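# Slide the server top cover shut and lock it

## Task

Push the server's top cover along until it is fully closed and latched; it latches when slid all the way shut, either by pushing it firmly or while both release buttons are pressed and held.

## Robot and tools

Robot: two arms, left_arm (carries a left hand, base near y = +0.296 m) and right_arm (right hand, base near y = -0.291 m), both near x = 0.04 m. A post stands behind the arms and a camera stand sits between them just behind the bases; avoid both. Scene frame: origin at table-top height midway between the arms, +x out over the table, +y toward left_arm, +z up. Arm names do not match image sides.

Hand point: a point fixed to each palm, about 0.05 m in front of it and 0.15 m out from the wrist face. Its +z runs along the straight fingers, +y out of the palm; +x runs across the palm away from the thumb on the right hand and toward the thumb on the left hand. Straight fingers extend 0.06-0.07 m past the point and lie 0.06 m behind it along -y. A wrist bracket on the little-finger side can strike things. Positions are in metres, orientations as quat_wxyz; readings may be off by a few centimetres, and arms often rest 1-3 cm (sometimes 5 cm) short of a command, usually low, without touching anything.

Row layout (used by execute_actions and move): one flat list of 28 numbers, each in [-1, 1], covering both arms even if only one moves. Order: left dx, dy, dz, rx, ry, rz; left hand little, ring, middle, index, thumb_bend, thumb_turn, force_limit, speed; then the same 14 for the right arm. The pose numbers are offsets, not poses: they are measured along scene axes from that arm's current Hand target (rotation about the Hand target position). 1.0 equals 0.6 m for dx/dy/dz and 180 degrees for rx/ry/rz; rx, ry, rz form a single rotation vector. Six zeros means no new request for that arm. Orientation commands are clipped to within 40 degrees of the measured orientation.

Hand numbers are absolute targets, not offsets. Fingers and thumb_bend: +1 straight/open, -1 curled/closed. thumb_turn: +1 beside the palm, -1 across in front of it. force_limit: -1 to +1 maps to about 0-10 N at the fingertip (0-15 N for the two thumb motors). speed: rises linearly from near zero at -1 to full at +0.48 and stays full above; full travel takes 0.49 s. For a soft grip close at speed -0.94 or lower. A motor only starts when its target changes by 0.002 or more. To keep a hand unchanged, resend the exact eight numbers of its last executed row (or, before any, its hand_measured plus hand_force_limit and hand_speed). To loosen, send a target more open than hand_measured; to grip harder, raise force_limit and send a more closed target. The hand with thumb turned in can wrap objects about 0.035-0.065 m thick or a handle down to 0.025 m.

execute_actions: actions is a list of actions; each action is up to 15 rows, one row per 1/30 s step; a short action repeats its last row to step 15. Every row in an action counts from the Hand target at that action's start, so repeating an offset moves further. cameras optionally names cameras, ["all"], or []; images come by default only when actions is empty.

move: target is one 28-number row or a list of up to 15 rows, all offsets from the same starting Hand targets. speed in m/s (0.002 to 4.3, default 0.25; turns up to twice that in rad/s), one value or one per target. blend in m rounds corners in a list (0 means stop at each). Total path time caps at 10 s. blocking=false returns after about 0.5 s while motion continues. Paths do not avoid obstacles or the other arm; faster moves overshoot and hit harder, and targets set deeper past a contact press harder. Result adds a move: line giving the ending (done, off_target, moving, held, fault) and limits (paced = pose clipped, held = steps withheld).

wait: seconds 0 to 3600, sends nothing new; returns early if a running move ends. stop: brakes a running move. zoom_image: camera name and region [x0, y0, x1, y1] in pixels, at most 504 by 504, from that camera's newest image. show_instructions: shows reference images. finished_scene: ends the scene irreversibly (scene 1, optional). Cameras: cam_head_left, cam_head_right, cam_high, cam_low, cam_left_wrist, cam_right_wrist, all 896x504.

Results: end_effector_position and quat per arm in scene frame; Hand target (the last commanded pose, base of the next offset); joint positions, velocities, torques (noisy, with offsets); hand_measured, hand_stopped_by (moving, target, force, stalled, fault), hand_load_n (positive when pushed open; near 0 after a lost grip), hand_force_limit, hand_speed; step readings for action calls; MOTOR HOT and OVER-TEMPERATURE FAULT lines. Joint ranges (rad): waist ±2.880, shoulder 0 to 3.142, elbow 0 to 3.019, wrist pitch -1.693 to 1.571, wrist yaw ±1.571, wrist roll ±2.094.

Cautions: an arm blocked by something keeps pushing until commanded back past its hand point. Sustained loads or stretched-out arms heat motors; at 100 °C the arm drops for 30-60 s. Do not slam the cover or ram fixed parts, avoid hard finger loads, never let parts fall or leave the table, and keep the two hands from colliding or squeezing each other. The scene keeps running while you think.

Each tool is called after ">>>" as name(argument=value, ...) on one line, values as JSON.

Reference images:

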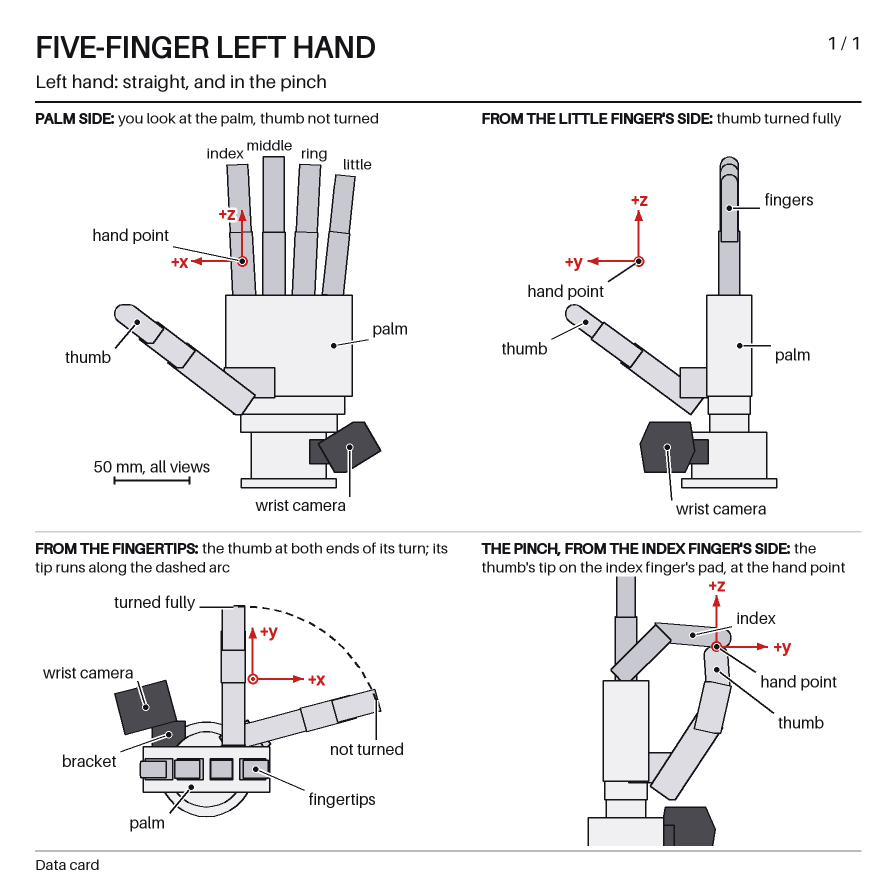

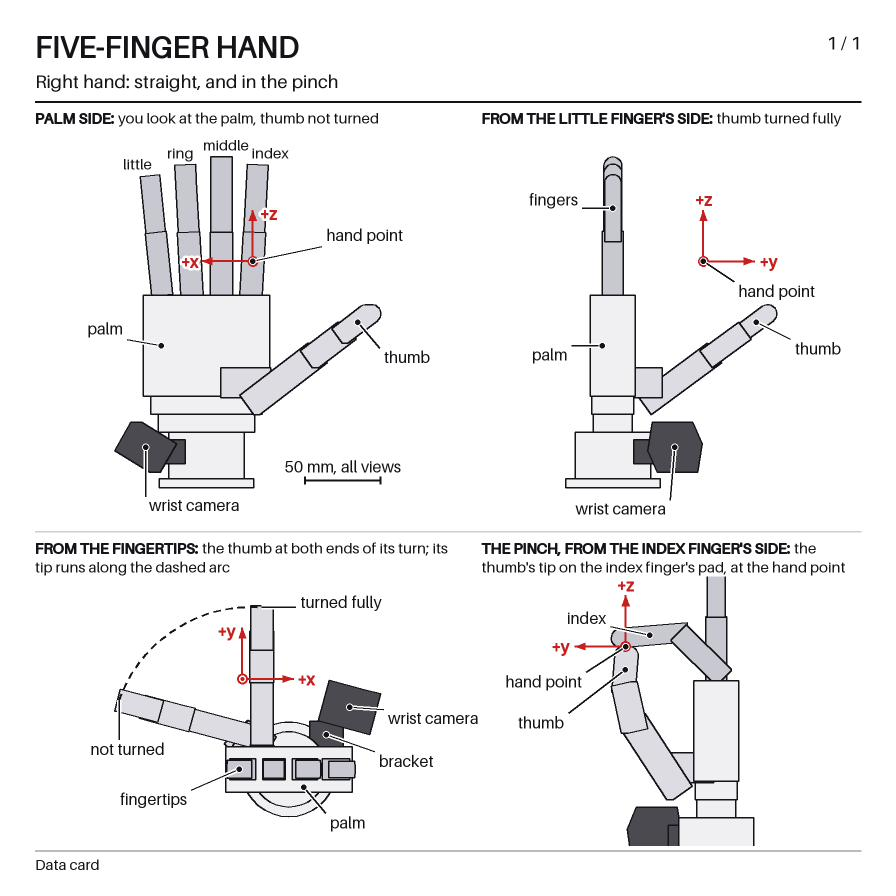

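## Session

>>> execute_actions(actions=[])

Scene clock: 0.00 s.
left_arm: end_effector_position=(+0.3534, -0.1718, +0.1964) hand_measured=(+1.000, +1.000, +1.000, +1.000, +1.000, +1.000) hand_load_n=(+0.0, +0.0, +0.0, +0.0, +0.0, +0.0) hand_stopped_by=(target, target, target, target, target, target) hand_force_limit=0.00 hand_speed=-0.80 end_effector_quat_wxyz=(+0.134, -0.388, +0.714, -0.567) | right_arm: end_effector_position=(+0.2128, -0.4037, +0.1713) hand_measured=(+1.000, +1.000, +1.000, +1.000, +1.000, +1.000) hand_load_n=(+0.0, +0.0, +0.0, +0.0, +0.0, +0.0) hand_stopped_by=(target, target, target, target, target, target) hand_force_limit=0.00 hand_speed=-0.80 end_effector_quat_wxyz=(+0.014, +0.402, +0.915, +0.043)
Joint positions: left_arm=[-0.922 1.306 0.804 0.174 -0.069 -0.29] | right_arm=[-0.998 0.758 0.735 -1.569 -0.088 1.425]
Joint velocities: within noise
Joint torques (N m): no reading
Motor temperatures (°C): left_arm=[33 27 30 28 25 27] | right_arm=[29 25 29 29 27 27]
Heat: left arm: hottest waist 33 °C; right arm: hottest waist 29 °C.
Hand target: left_arm +0.3571, -0.1766, +0.2046; +0.135, -0.387, +0.710, -0.573 | right_arm +0.2157, -0.4079, +0.1787; +0.022, +0.402, +0.915, +0.038

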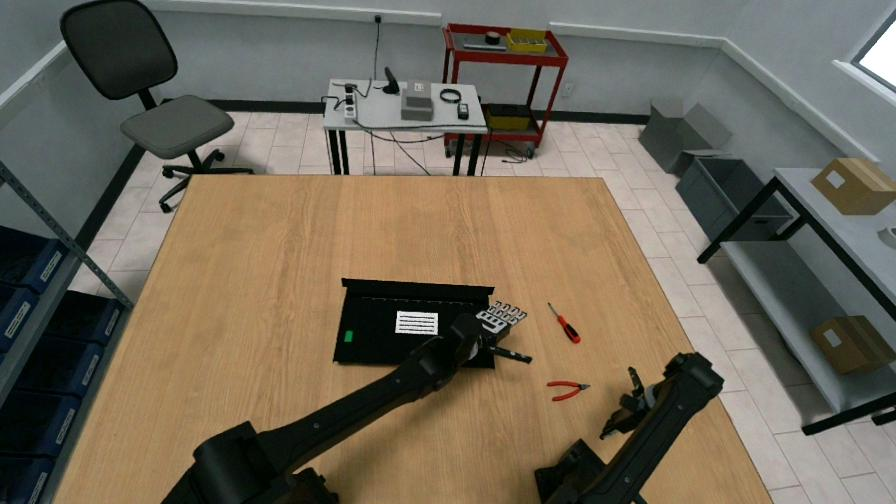

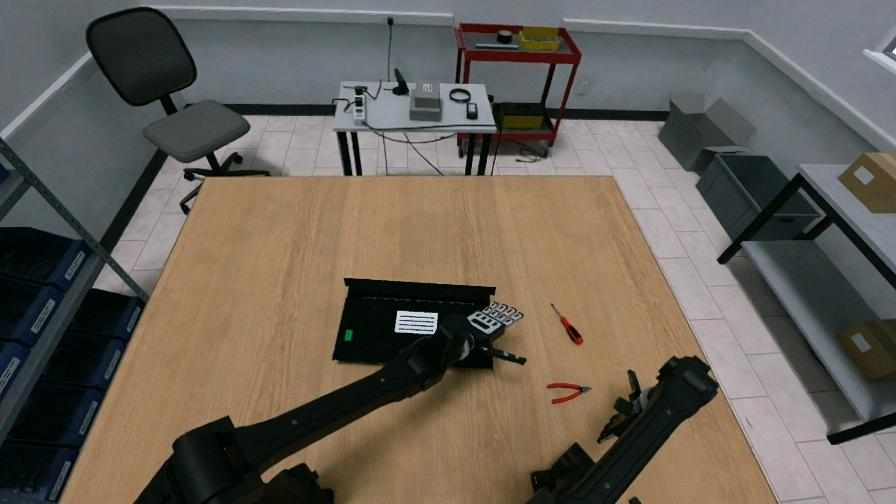

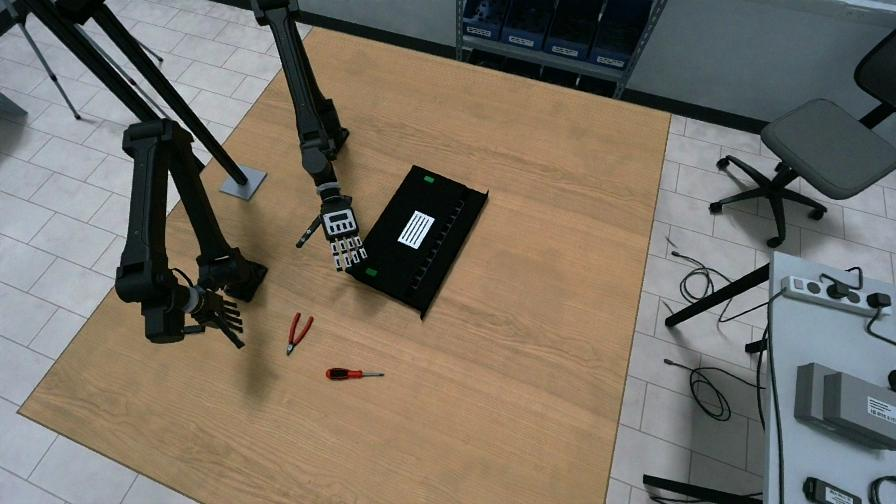

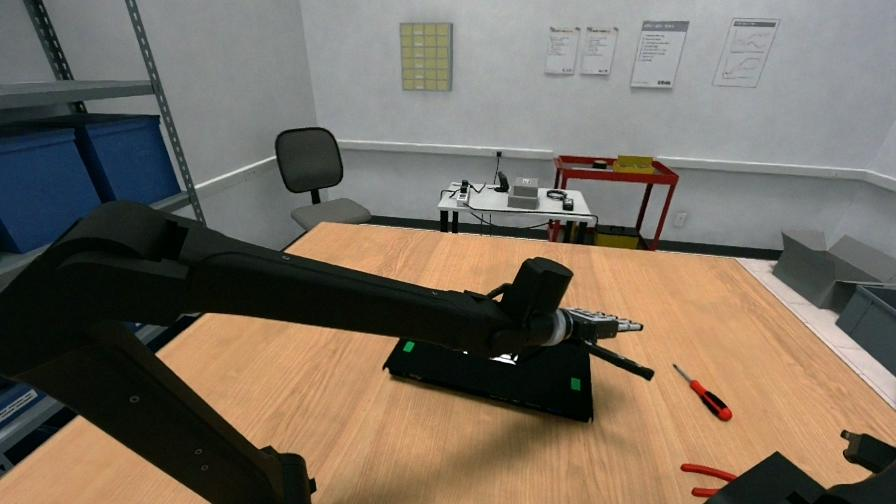

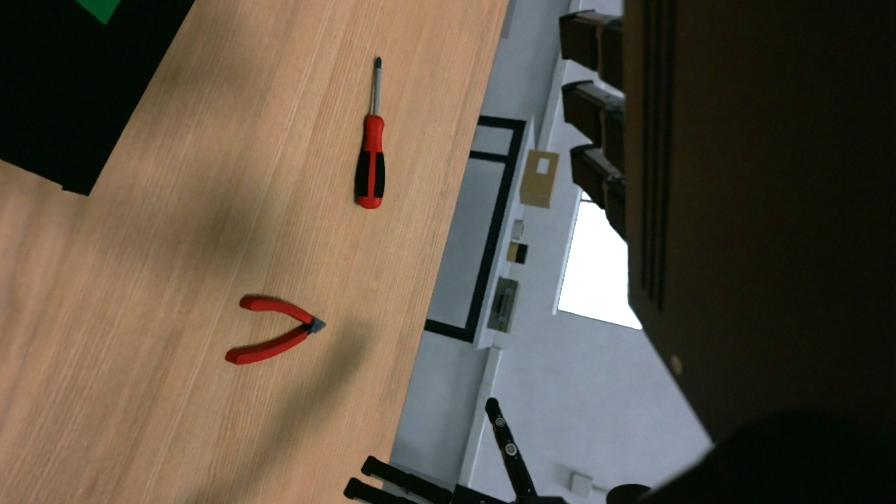

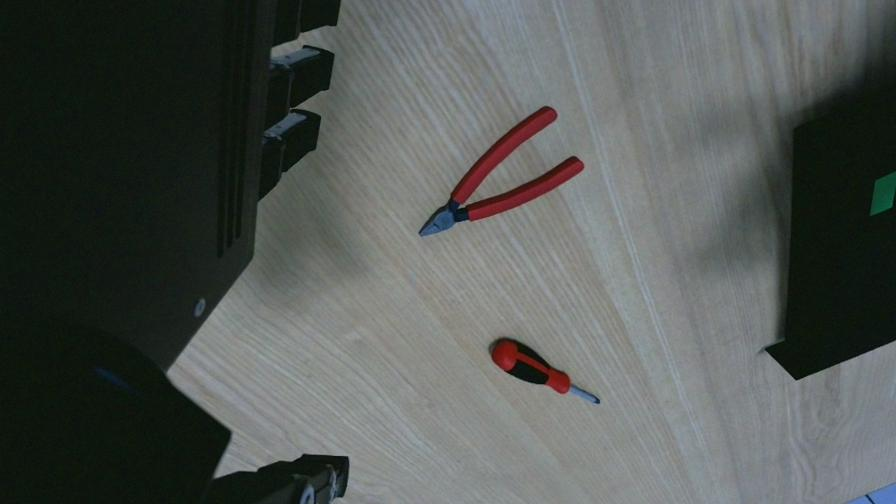

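>>> zoom_image(camera="cam_head_left", region=[310, 260, 550, 395])

>>> zoom_image(camera="cam_high", region=[320, 150, 520, 330])

>>> zoom_image(camera="cam_low", region=[370, 310, 670, 440])

Scaled by 2.100 from the camera's image (finer frame: 1280x720).

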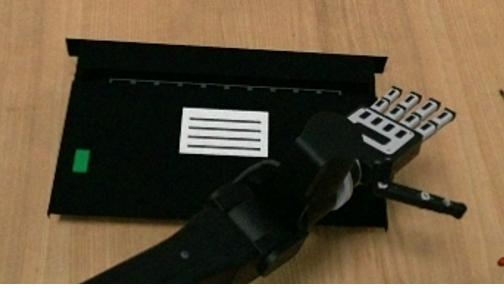

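Scaled by 2.520 from the camera's image (finer frame: 1280x720).

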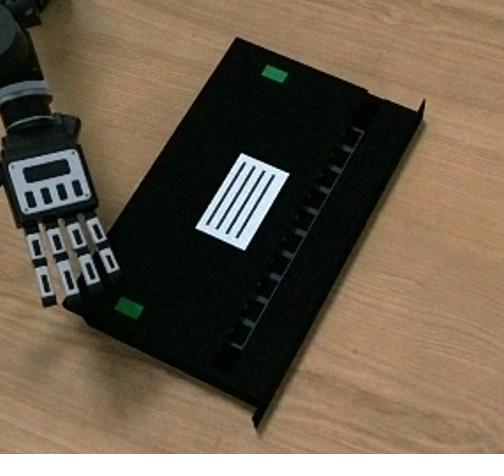

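Scaled by 1.680 from the camera's image (finer frame: 1280x720).

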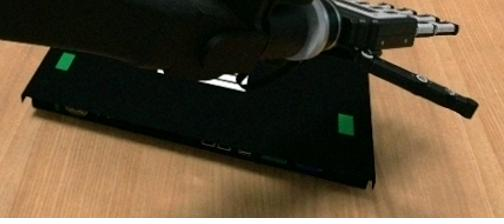

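>>> move(target=[[0,0,0.2,0,0,0,1,1,1,1,1,1,0,-0.8,0,0,0,0,0,0,1,1,1,1,1,1,0,-0.8],[-0.17,0.9,0.2,0,0,0,1,1,1,1,1,1,0,-0.8,0,-0.05,0.05,0,0,0,1,1,1,1,1,1,0,-0.8]], blend=0.05, speed=0.3, cameras=["all"])

Scene clock: 15.23 s.
left_arm: end_effector_position=(+0.2546, +0.3616, +0.3100) hand_measured=(+1.000, +1.000, +1.000, +1.000, +1.000, +1.000) hand_load_n=(+0.0, +0.0, +0.0, +0.0, +0.0, +0.0) hand_stopped_by=(target, target, target, target, target, target) hand_force_limit=0.00 hand_speed=-0.80 end_effector_quat_wxyz=(+0.212, -0.492, +0.693, -0.482) | right_arm: end_effector_position=(+0.2126, -0.4269, +0.1924) hand_measured=(+1.000, +1.000, +1.000, +1.000, +1.000, +1.000) hand_load_n=(+0.0, +0.0, +0.0, +0.0, +0.0, +0.0) hand_stopped_by=(target, target, target, target, target, target) hand_force_limit=0.00 hand_speed=-0.80 end_effector_quat_wxyz=(+0.011, +0.402, +0.915, +0.046)
Joint positions: left_arm=[1.01 0.874 1.014 -1.681 1.108 1.334] | right_arm=[-1.069 0.828 0.82 -1.599 -0.088 1.353]
Joint torques (N m): left_arm=[-1.9 -2.49 13.05 0.2 0.89 0.14] | right_arm=[-2.02 0.62 10.32 -0.1 -0.25 -0.18]
Heat: left arm: hottest elbow 34 °C; right arm: hottest elbow 32 °C.
Hand target: left_arm +0.2552, +0.3634, +0.3246; +0.135, -0.387, +0.710, -0.573 | right_arm +0.2156, -0.4378, +0.2087; +0.022, +0.402, +0.915, +0.038
Off the commanded pose: left_arm 0.015 m, 18 deg | right_arm 0.020 m, 2 deg.
joint sent to its limit (left arm) — joint 4 (wrist pitch), lower limit. The joint targets are off in orientation, not in position.
move: off_target (left_arm, right_arm)

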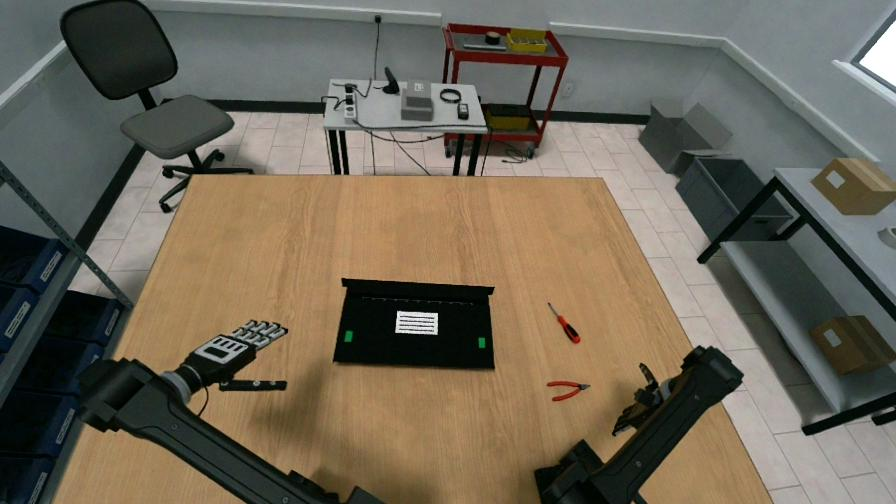

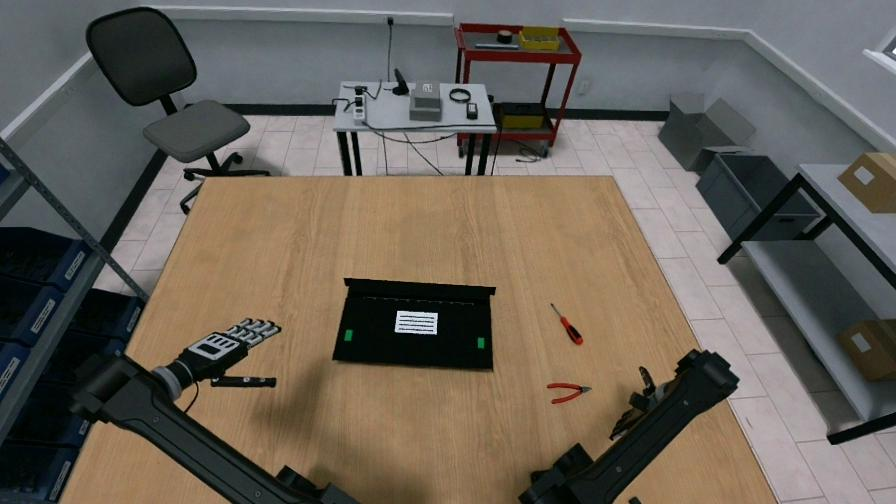

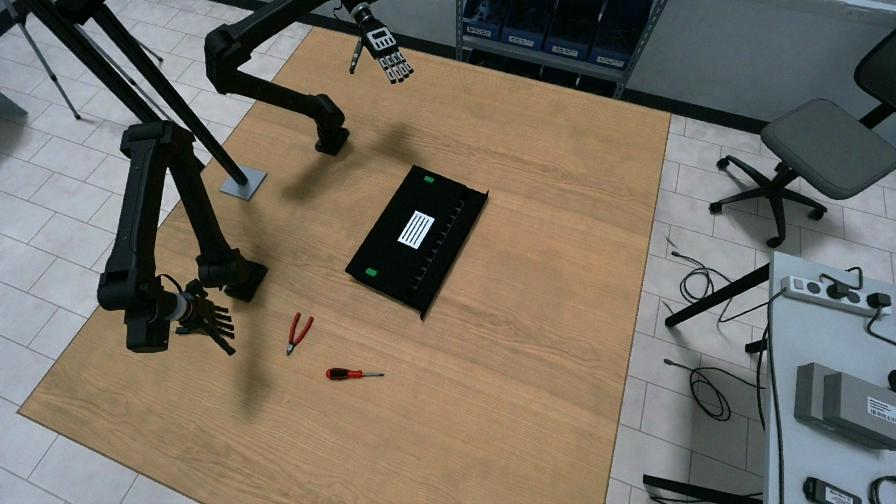

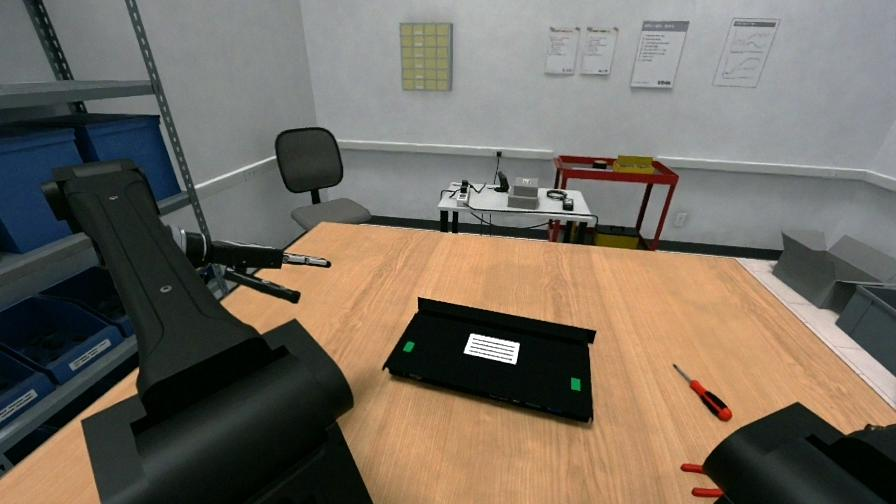

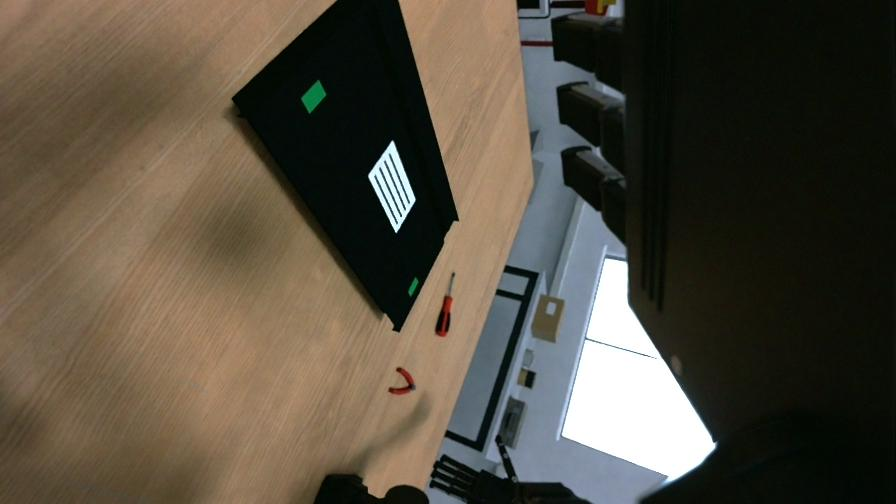

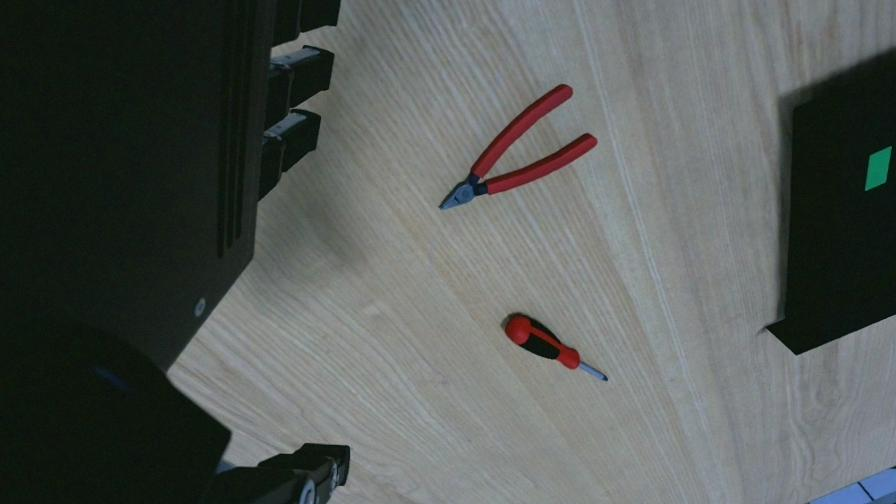

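>>> zoom_image(camera="cam_head_left", region=[320, 265, 510, 380])

>>> zoom_image(camera="cam_high", region=[330, 150, 510, 330])

>>> zoom_image(camera="cam_low", region=[370, 290, 610, 440])

>>> zoom_image(camera="cam_left_wrist", region=[220, 0, 470, 340])

Scaled by 2.653 from the camera's image (finer frame: 1280x720).

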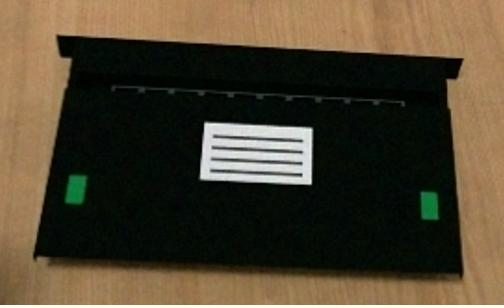

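Scaled by 2.800 from the camera's image (finer frame: 1280x720).

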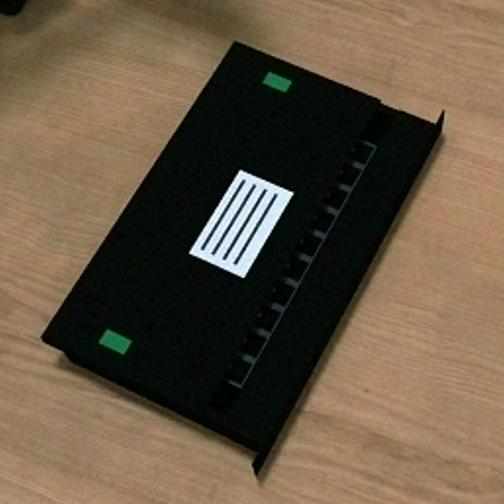

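Scaled by 2.100 from the camera's image (finer frame: 1280x720).

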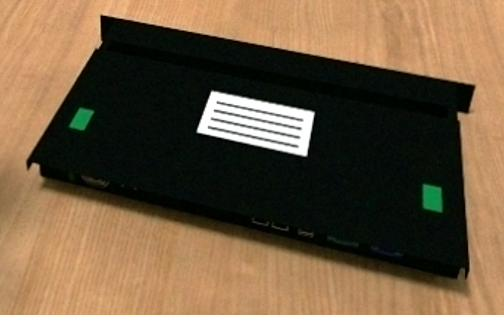

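Scaled by 1.482 from the camera's image (finer frame: 1280x720).

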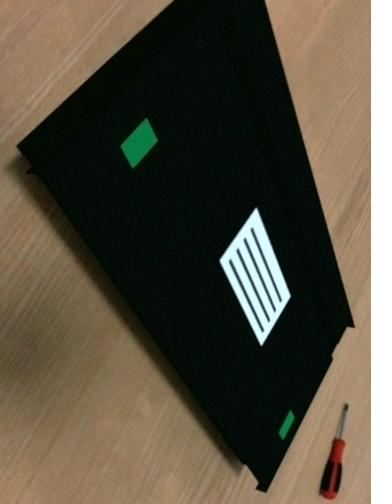

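>>> move(target=[[0,0,0,0,0,0,1,1,1,1,1,1,0,-0.8,0.16,0.25,0.08,-0.017,-0.005,0.38,-1,-1,-1,-1,1,1,0,-0.3],[0,0,0,0,0,0,1,1,1,1,1,1,0,-0.8,-0.07,0.7,0.05,-0.035,-0.009,0.763,-1,-1,-1,-1,1,1,0,-0.3]], blend=0.05, speed=0.3, cameras=["all"])

Scene clock: 74.33 s.
left_arm: end_effector_position=(+0.2545, +0.3616, +0.3099) hand_measured=(+1.000, +1.000, +1.000, +1.000, +1.000, +1.000) hand_load_n=(+0.0, +0.0, +0.0, +0.0, +0.0, +0.0) hand_stopped_by=(target, target, target, target, target, target) hand_force_limit=0.00 hand_speed=-0.80 end_effector_quat_wxyz=(+0.212, -0.492, +0.694, -0.481) | right_arm: end_effector_position=(+0.1648, -0.0296, +0.2246) hand_measured=(-1.000, -1.000, -1.000, -1.000, +1.000, +1.000) hand_load_n=(+0.0, +0.0, +0.0, +0.0, +0.0, +0.0) hand_stopped_by=(target, target, target, target, target, target) hand_force_limit=0.00 hand_speed=-0.30 end_effector_quat_wxyz=(+0.022, +0.702, -0.712, +0.002)
Joint positions: left_arm=[1.009 0.874 1.014 -1.681 1.108 1.335] | right_arm=[0.865 1.141 1.106 -1.581 -0.002 0.904]
Joint torques (N m): left_arm=[-1.85 -2.67 13.07 0.17 0.91 0.16] | right_arm=[-0.97 -3.9 10.22 0.58 -0.16 -0.14]
Motor temperatures (°C): left_arm=[32 27 42 28 26 26] | right_arm=[29 25 37 29 26 27]
Heat: left arm: hottest elbow 42 °C; right arm: hottest elbow 37 °C.
Hand target: left_arm +0.2552, +0.3634, +0.3246; +0.135, -0.387, +0.710, -0.573 | right_arm +0.1736, -0.0179, +0.2386; +0.000, +0.707, -0.707, +0.000
Off the commanded pose: left_arm 0.015 m, 18 deg | right_arm 0.020 m, 3 deg.
joint sent to its limit (left arm) — joint 4 (wrist pitch), lower limit. The joint targets are off in orientation, not in position.
move: off_target (right_arm)

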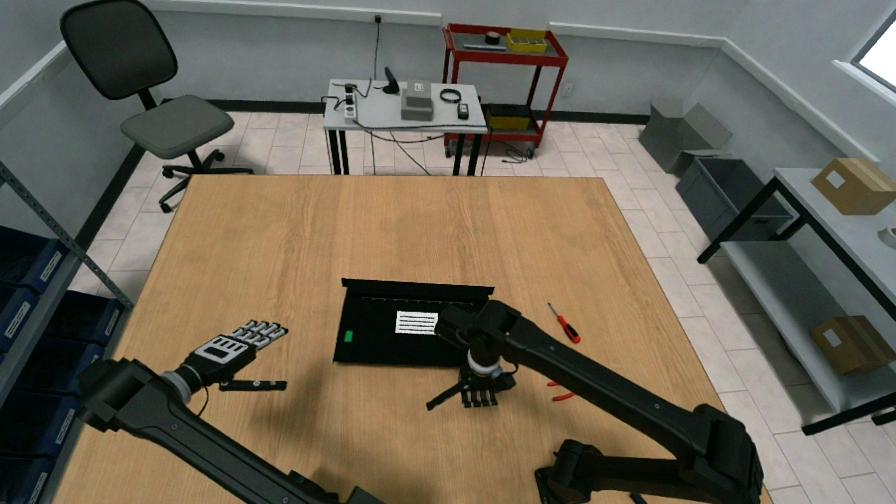

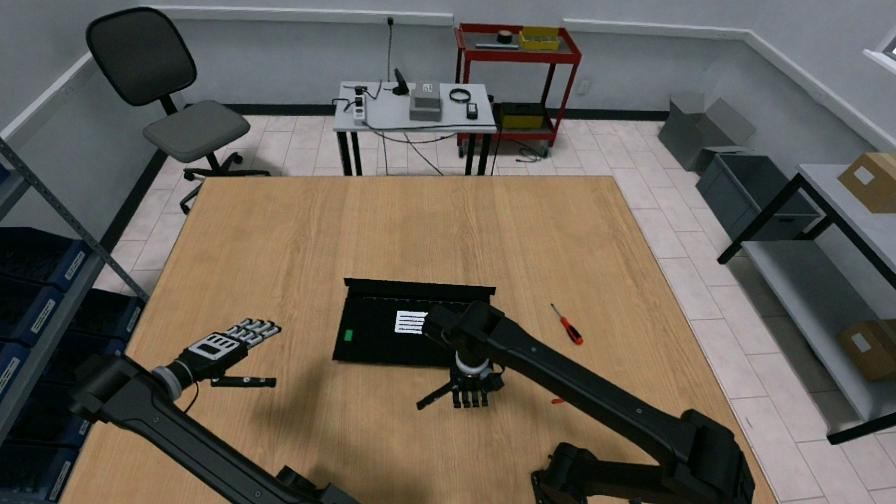

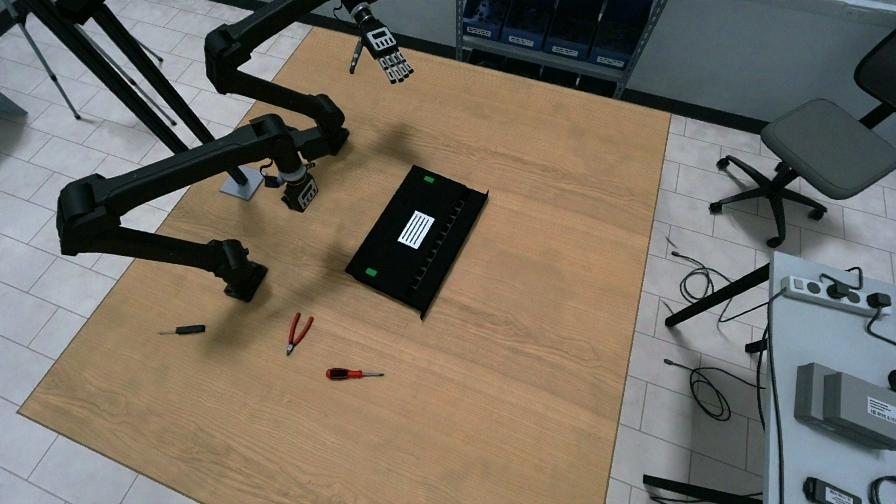

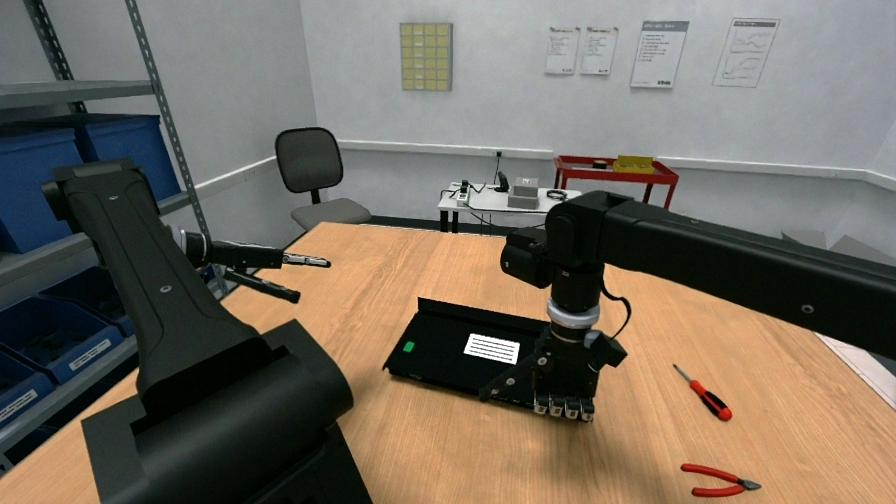

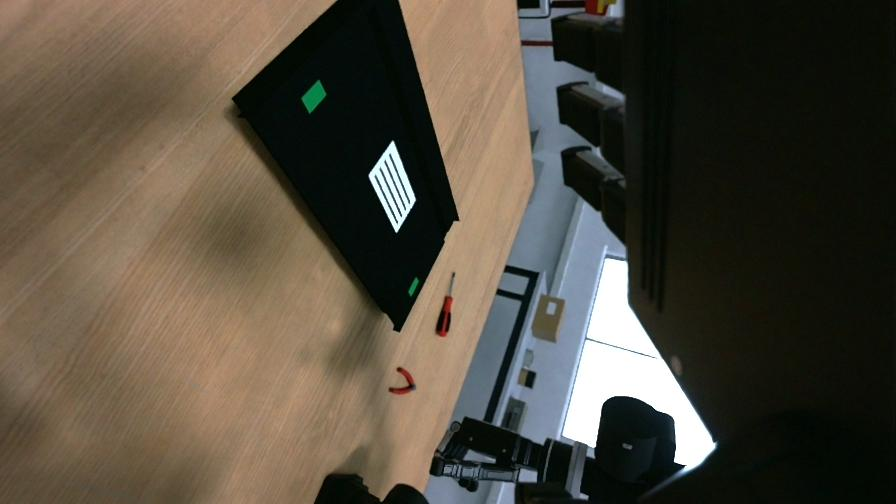

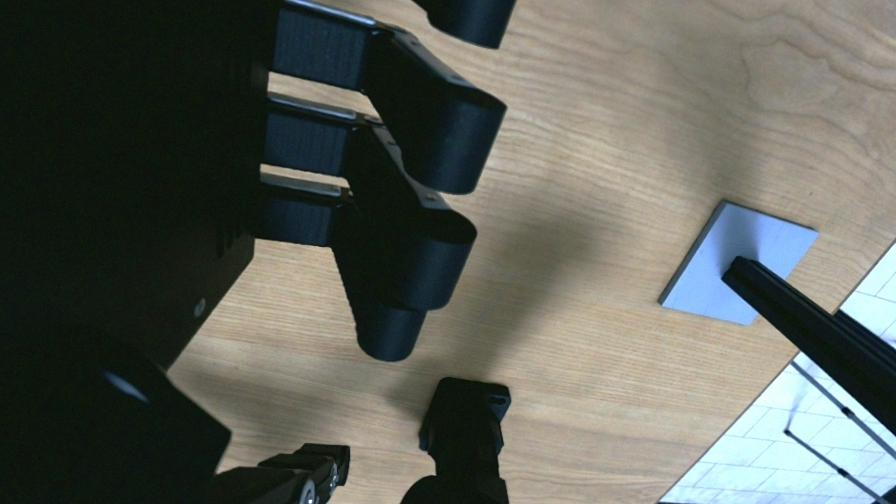

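>>> move(target=[0,0,0,0,0,0,1,1,1,1,1,1,0,-0.8,0.077,0.255,-0.24,0,0,-0.0167,-1,-1,-1,-1,1,1,0,-0.3], speed=0.2, cameras=["all"])

Scene clock: 111.40 s.
left_arm: end_effector_position=(+0.2545, +0.3616, +0.3099) hand_measured=(+1.000, +1.000, +1.000, +1.000, +1.000, +1.000) hand_load_n=(+0.0, +0.0, +0.0, +0.0, +0.0, -0.5) hand_stopped_by=(target, target, target, target, target, target) hand_force_limit=0.00 hand_speed=-0.80 end_effector_quat_wxyz=(+0.212, -0.492, +0.694, -0.481) | right_arm: end_effector_position=(+0.2129, +0.1156, +0.0822) hand_measured=(-1.000, -1.000, -1.000, -1.000, +1.000, +1.000) hand_load_n=(+0.0, +0.0, +0.0, +0.0, +0.0, +0.0) hand_stopped_by=(target, target, target, target, target, target) hand_force_limit=0.00 hand_speed=-0.30 end_effector_quat_wxyz=(+0.023, +0.689, -0.724, +0.005)
Joint positions: left_arm=[1.009 0.874 1.014 -1.681 1.108 1.335] | right_arm=[0.988 1.609 1.182 -1.19 -0.002 1.063]
Joint torques (N m): left_arm=[-1.73 -2.67 13.07 0.21 0.9 0.15] | right_arm=[-0.26 -11.34 9.29 0.61 -0.18 0.08]
Heat: left arm: hottest elbow 43 °C; right arm: hottest elbow 39 °C.
Hand target: left_arm +0.2552, +0.3634, +0.3246; +0.135, -0.387, +0.710, -0.573 | right_arm +0.2199, +0.1351, +0.0947; +0.000, +0.689, -0.725, +0.000
Off the commanded pose: left_arm 0.015 m, 18 deg | right_arm 0.024 m, 3 deg.
joint sent to its limit (left arm) — joint 4 (wrist pitch), lower limit. The joint targets are off in orientation, not in position.
move: off_target (right_arm)

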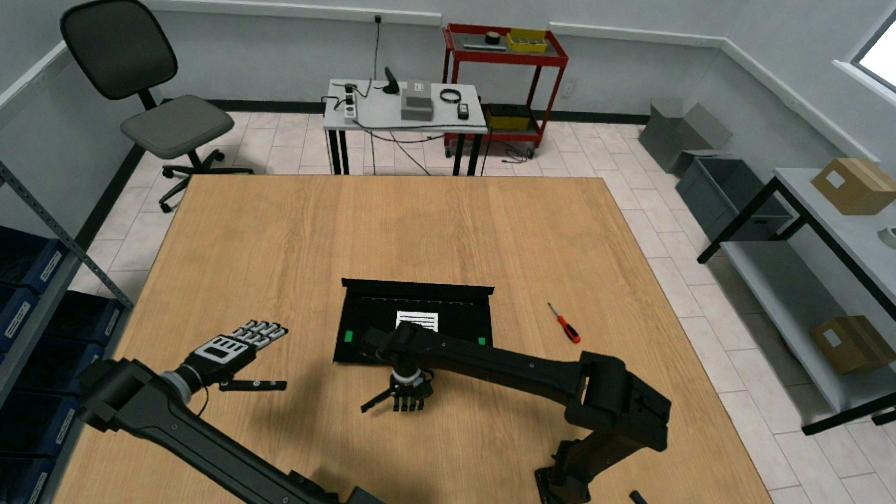

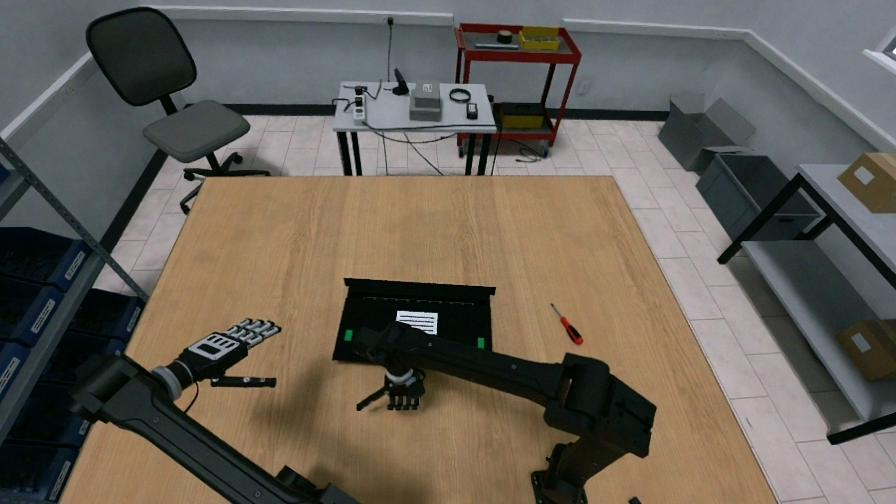

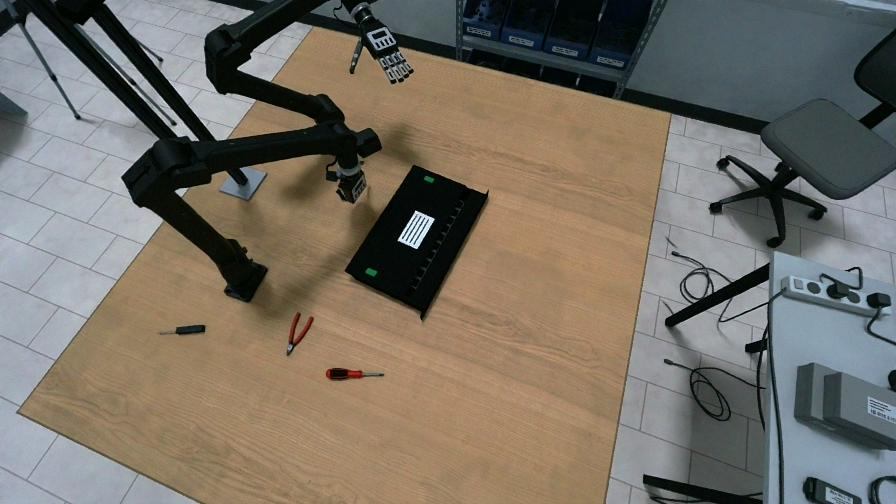

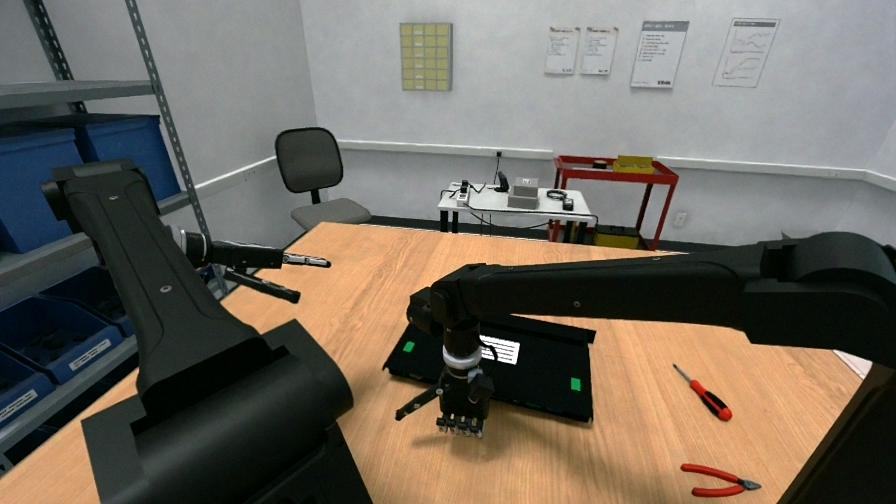

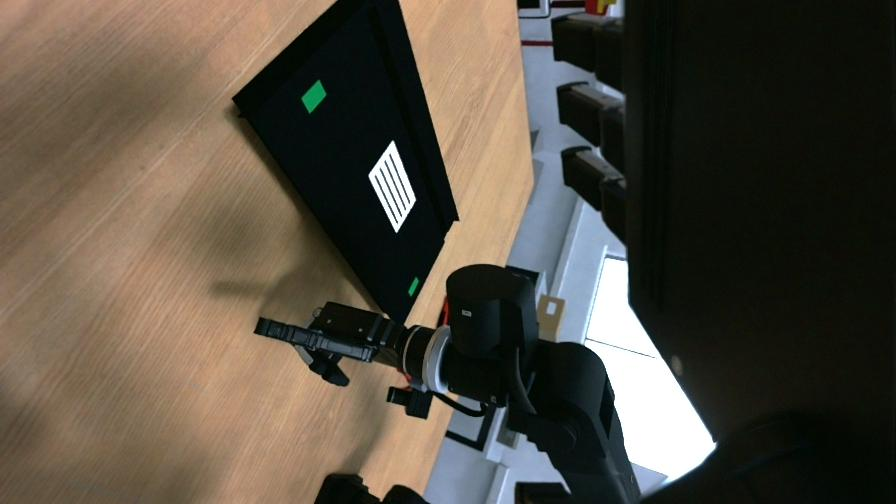

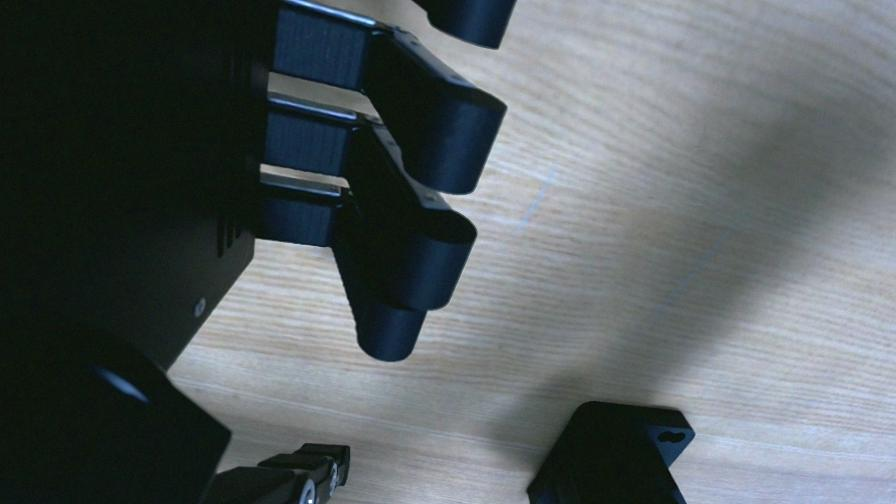

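>>> move(target=[0,0,0,0,0,0,1,1,1,1,1,1,0,-0.8,0.05,-0.01,-0.105,0,0,0,-1,-1,-1,-1,1,1,0,-0.3], speed=0.1, cameras=["cam_head_left","cam_low","cam_left_wrist","cam_high"])

Scene clock: 117.00 s.
left_arm: end_effector_position=(+0.2545, +0.3616, +0.3099) hand_measured=(+1.000, +1.000, +1.000, +1.000, +1.000, +1.000) hand_load_n=(+0.0, +0.0, -0.5, +0.0, +0.0, -0.5) hand_stopped_by=(target, target, target, target, target, target) hand_force_limit=0.00 hand_speed=-0.80 end_effector_quat_wxyz=(+0.212, -0.492, +0.694, -0.481) | right_arm: end_effector_position=(+0.2476, +0.1339, +0.0408) hand_measured=(-1.000, -1.000, -1.000, -1.000, +1.000, +1.000) hand_load_n=(+0.0, +0.0, +0.0, +0.0, -0.5, +0.0) hand_stopped_by=(target, target, target, target, target, target) hand_force_limit=0.00 hand_speed=-0.30 end_effector_quat_wxyz=(-0.006, +0.687, -0.726, -0.002)
Joint positions: left_arm=[1.009 0.874 1.014 -1.681 1.108 1.335] | right_arm=[0.946 1.702 1.182 -1.038 -0.001 1.026]
Joint torques (N m): left_arm=[-1.79 -2.43 13.04 0.16 0.9 0.16] | right_arm=[-2.14 -11.69 5.52 0.77 -0.16 -0.19]
Heat: left arm: hottest elbow 43 °C; right arm: hottest elbow 39 °C.
Hand target: left_arm +0.2552, +0.3634, +0.3246; +0.135, -0.387, +0.710, -0.573 | right_arm +0.2499, +0.1291, +0.0317; +0.000, +0.689, -0.725, +0.000
Off the commanded pose: left_arm 0.015 m, 18 deg | right_arm 0.011 m, 1 deg.
joint sent to its limit (left arm) — joint 4 (wrist pitch), lower limit. The joint targets are off in orientation, not in position.
move: off_target (right_arm)
Images, in order (width x height): cam_head_left 896x504, cam_high 896x504, cam_low 896x504, cam_left_wrist 896x504.

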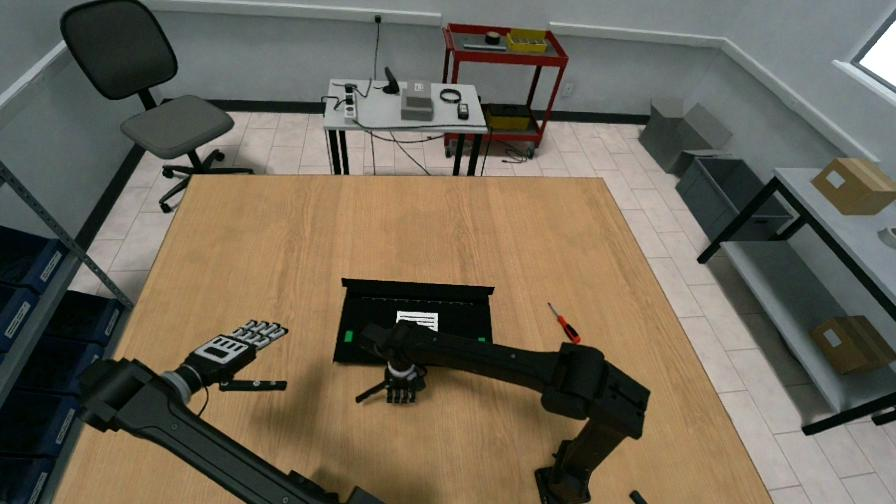

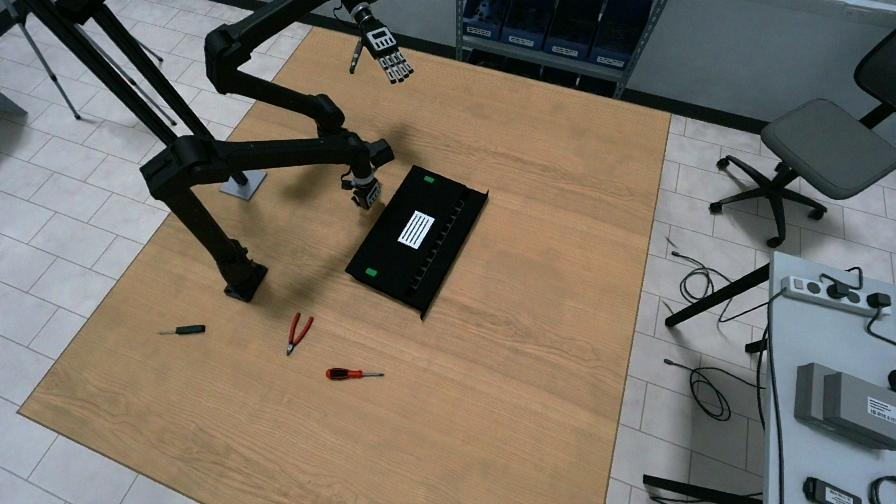

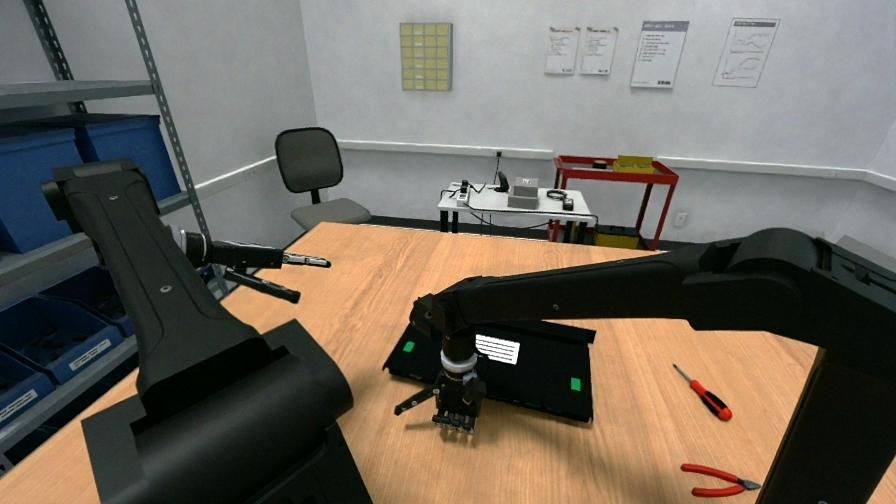

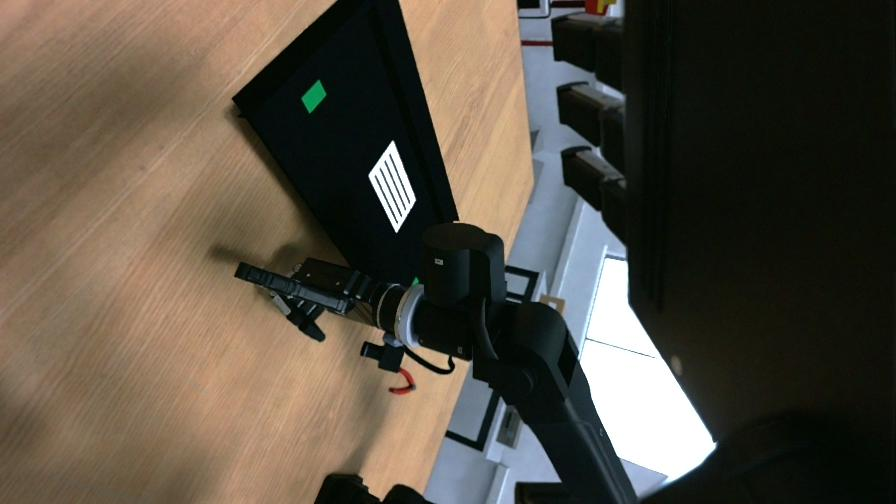

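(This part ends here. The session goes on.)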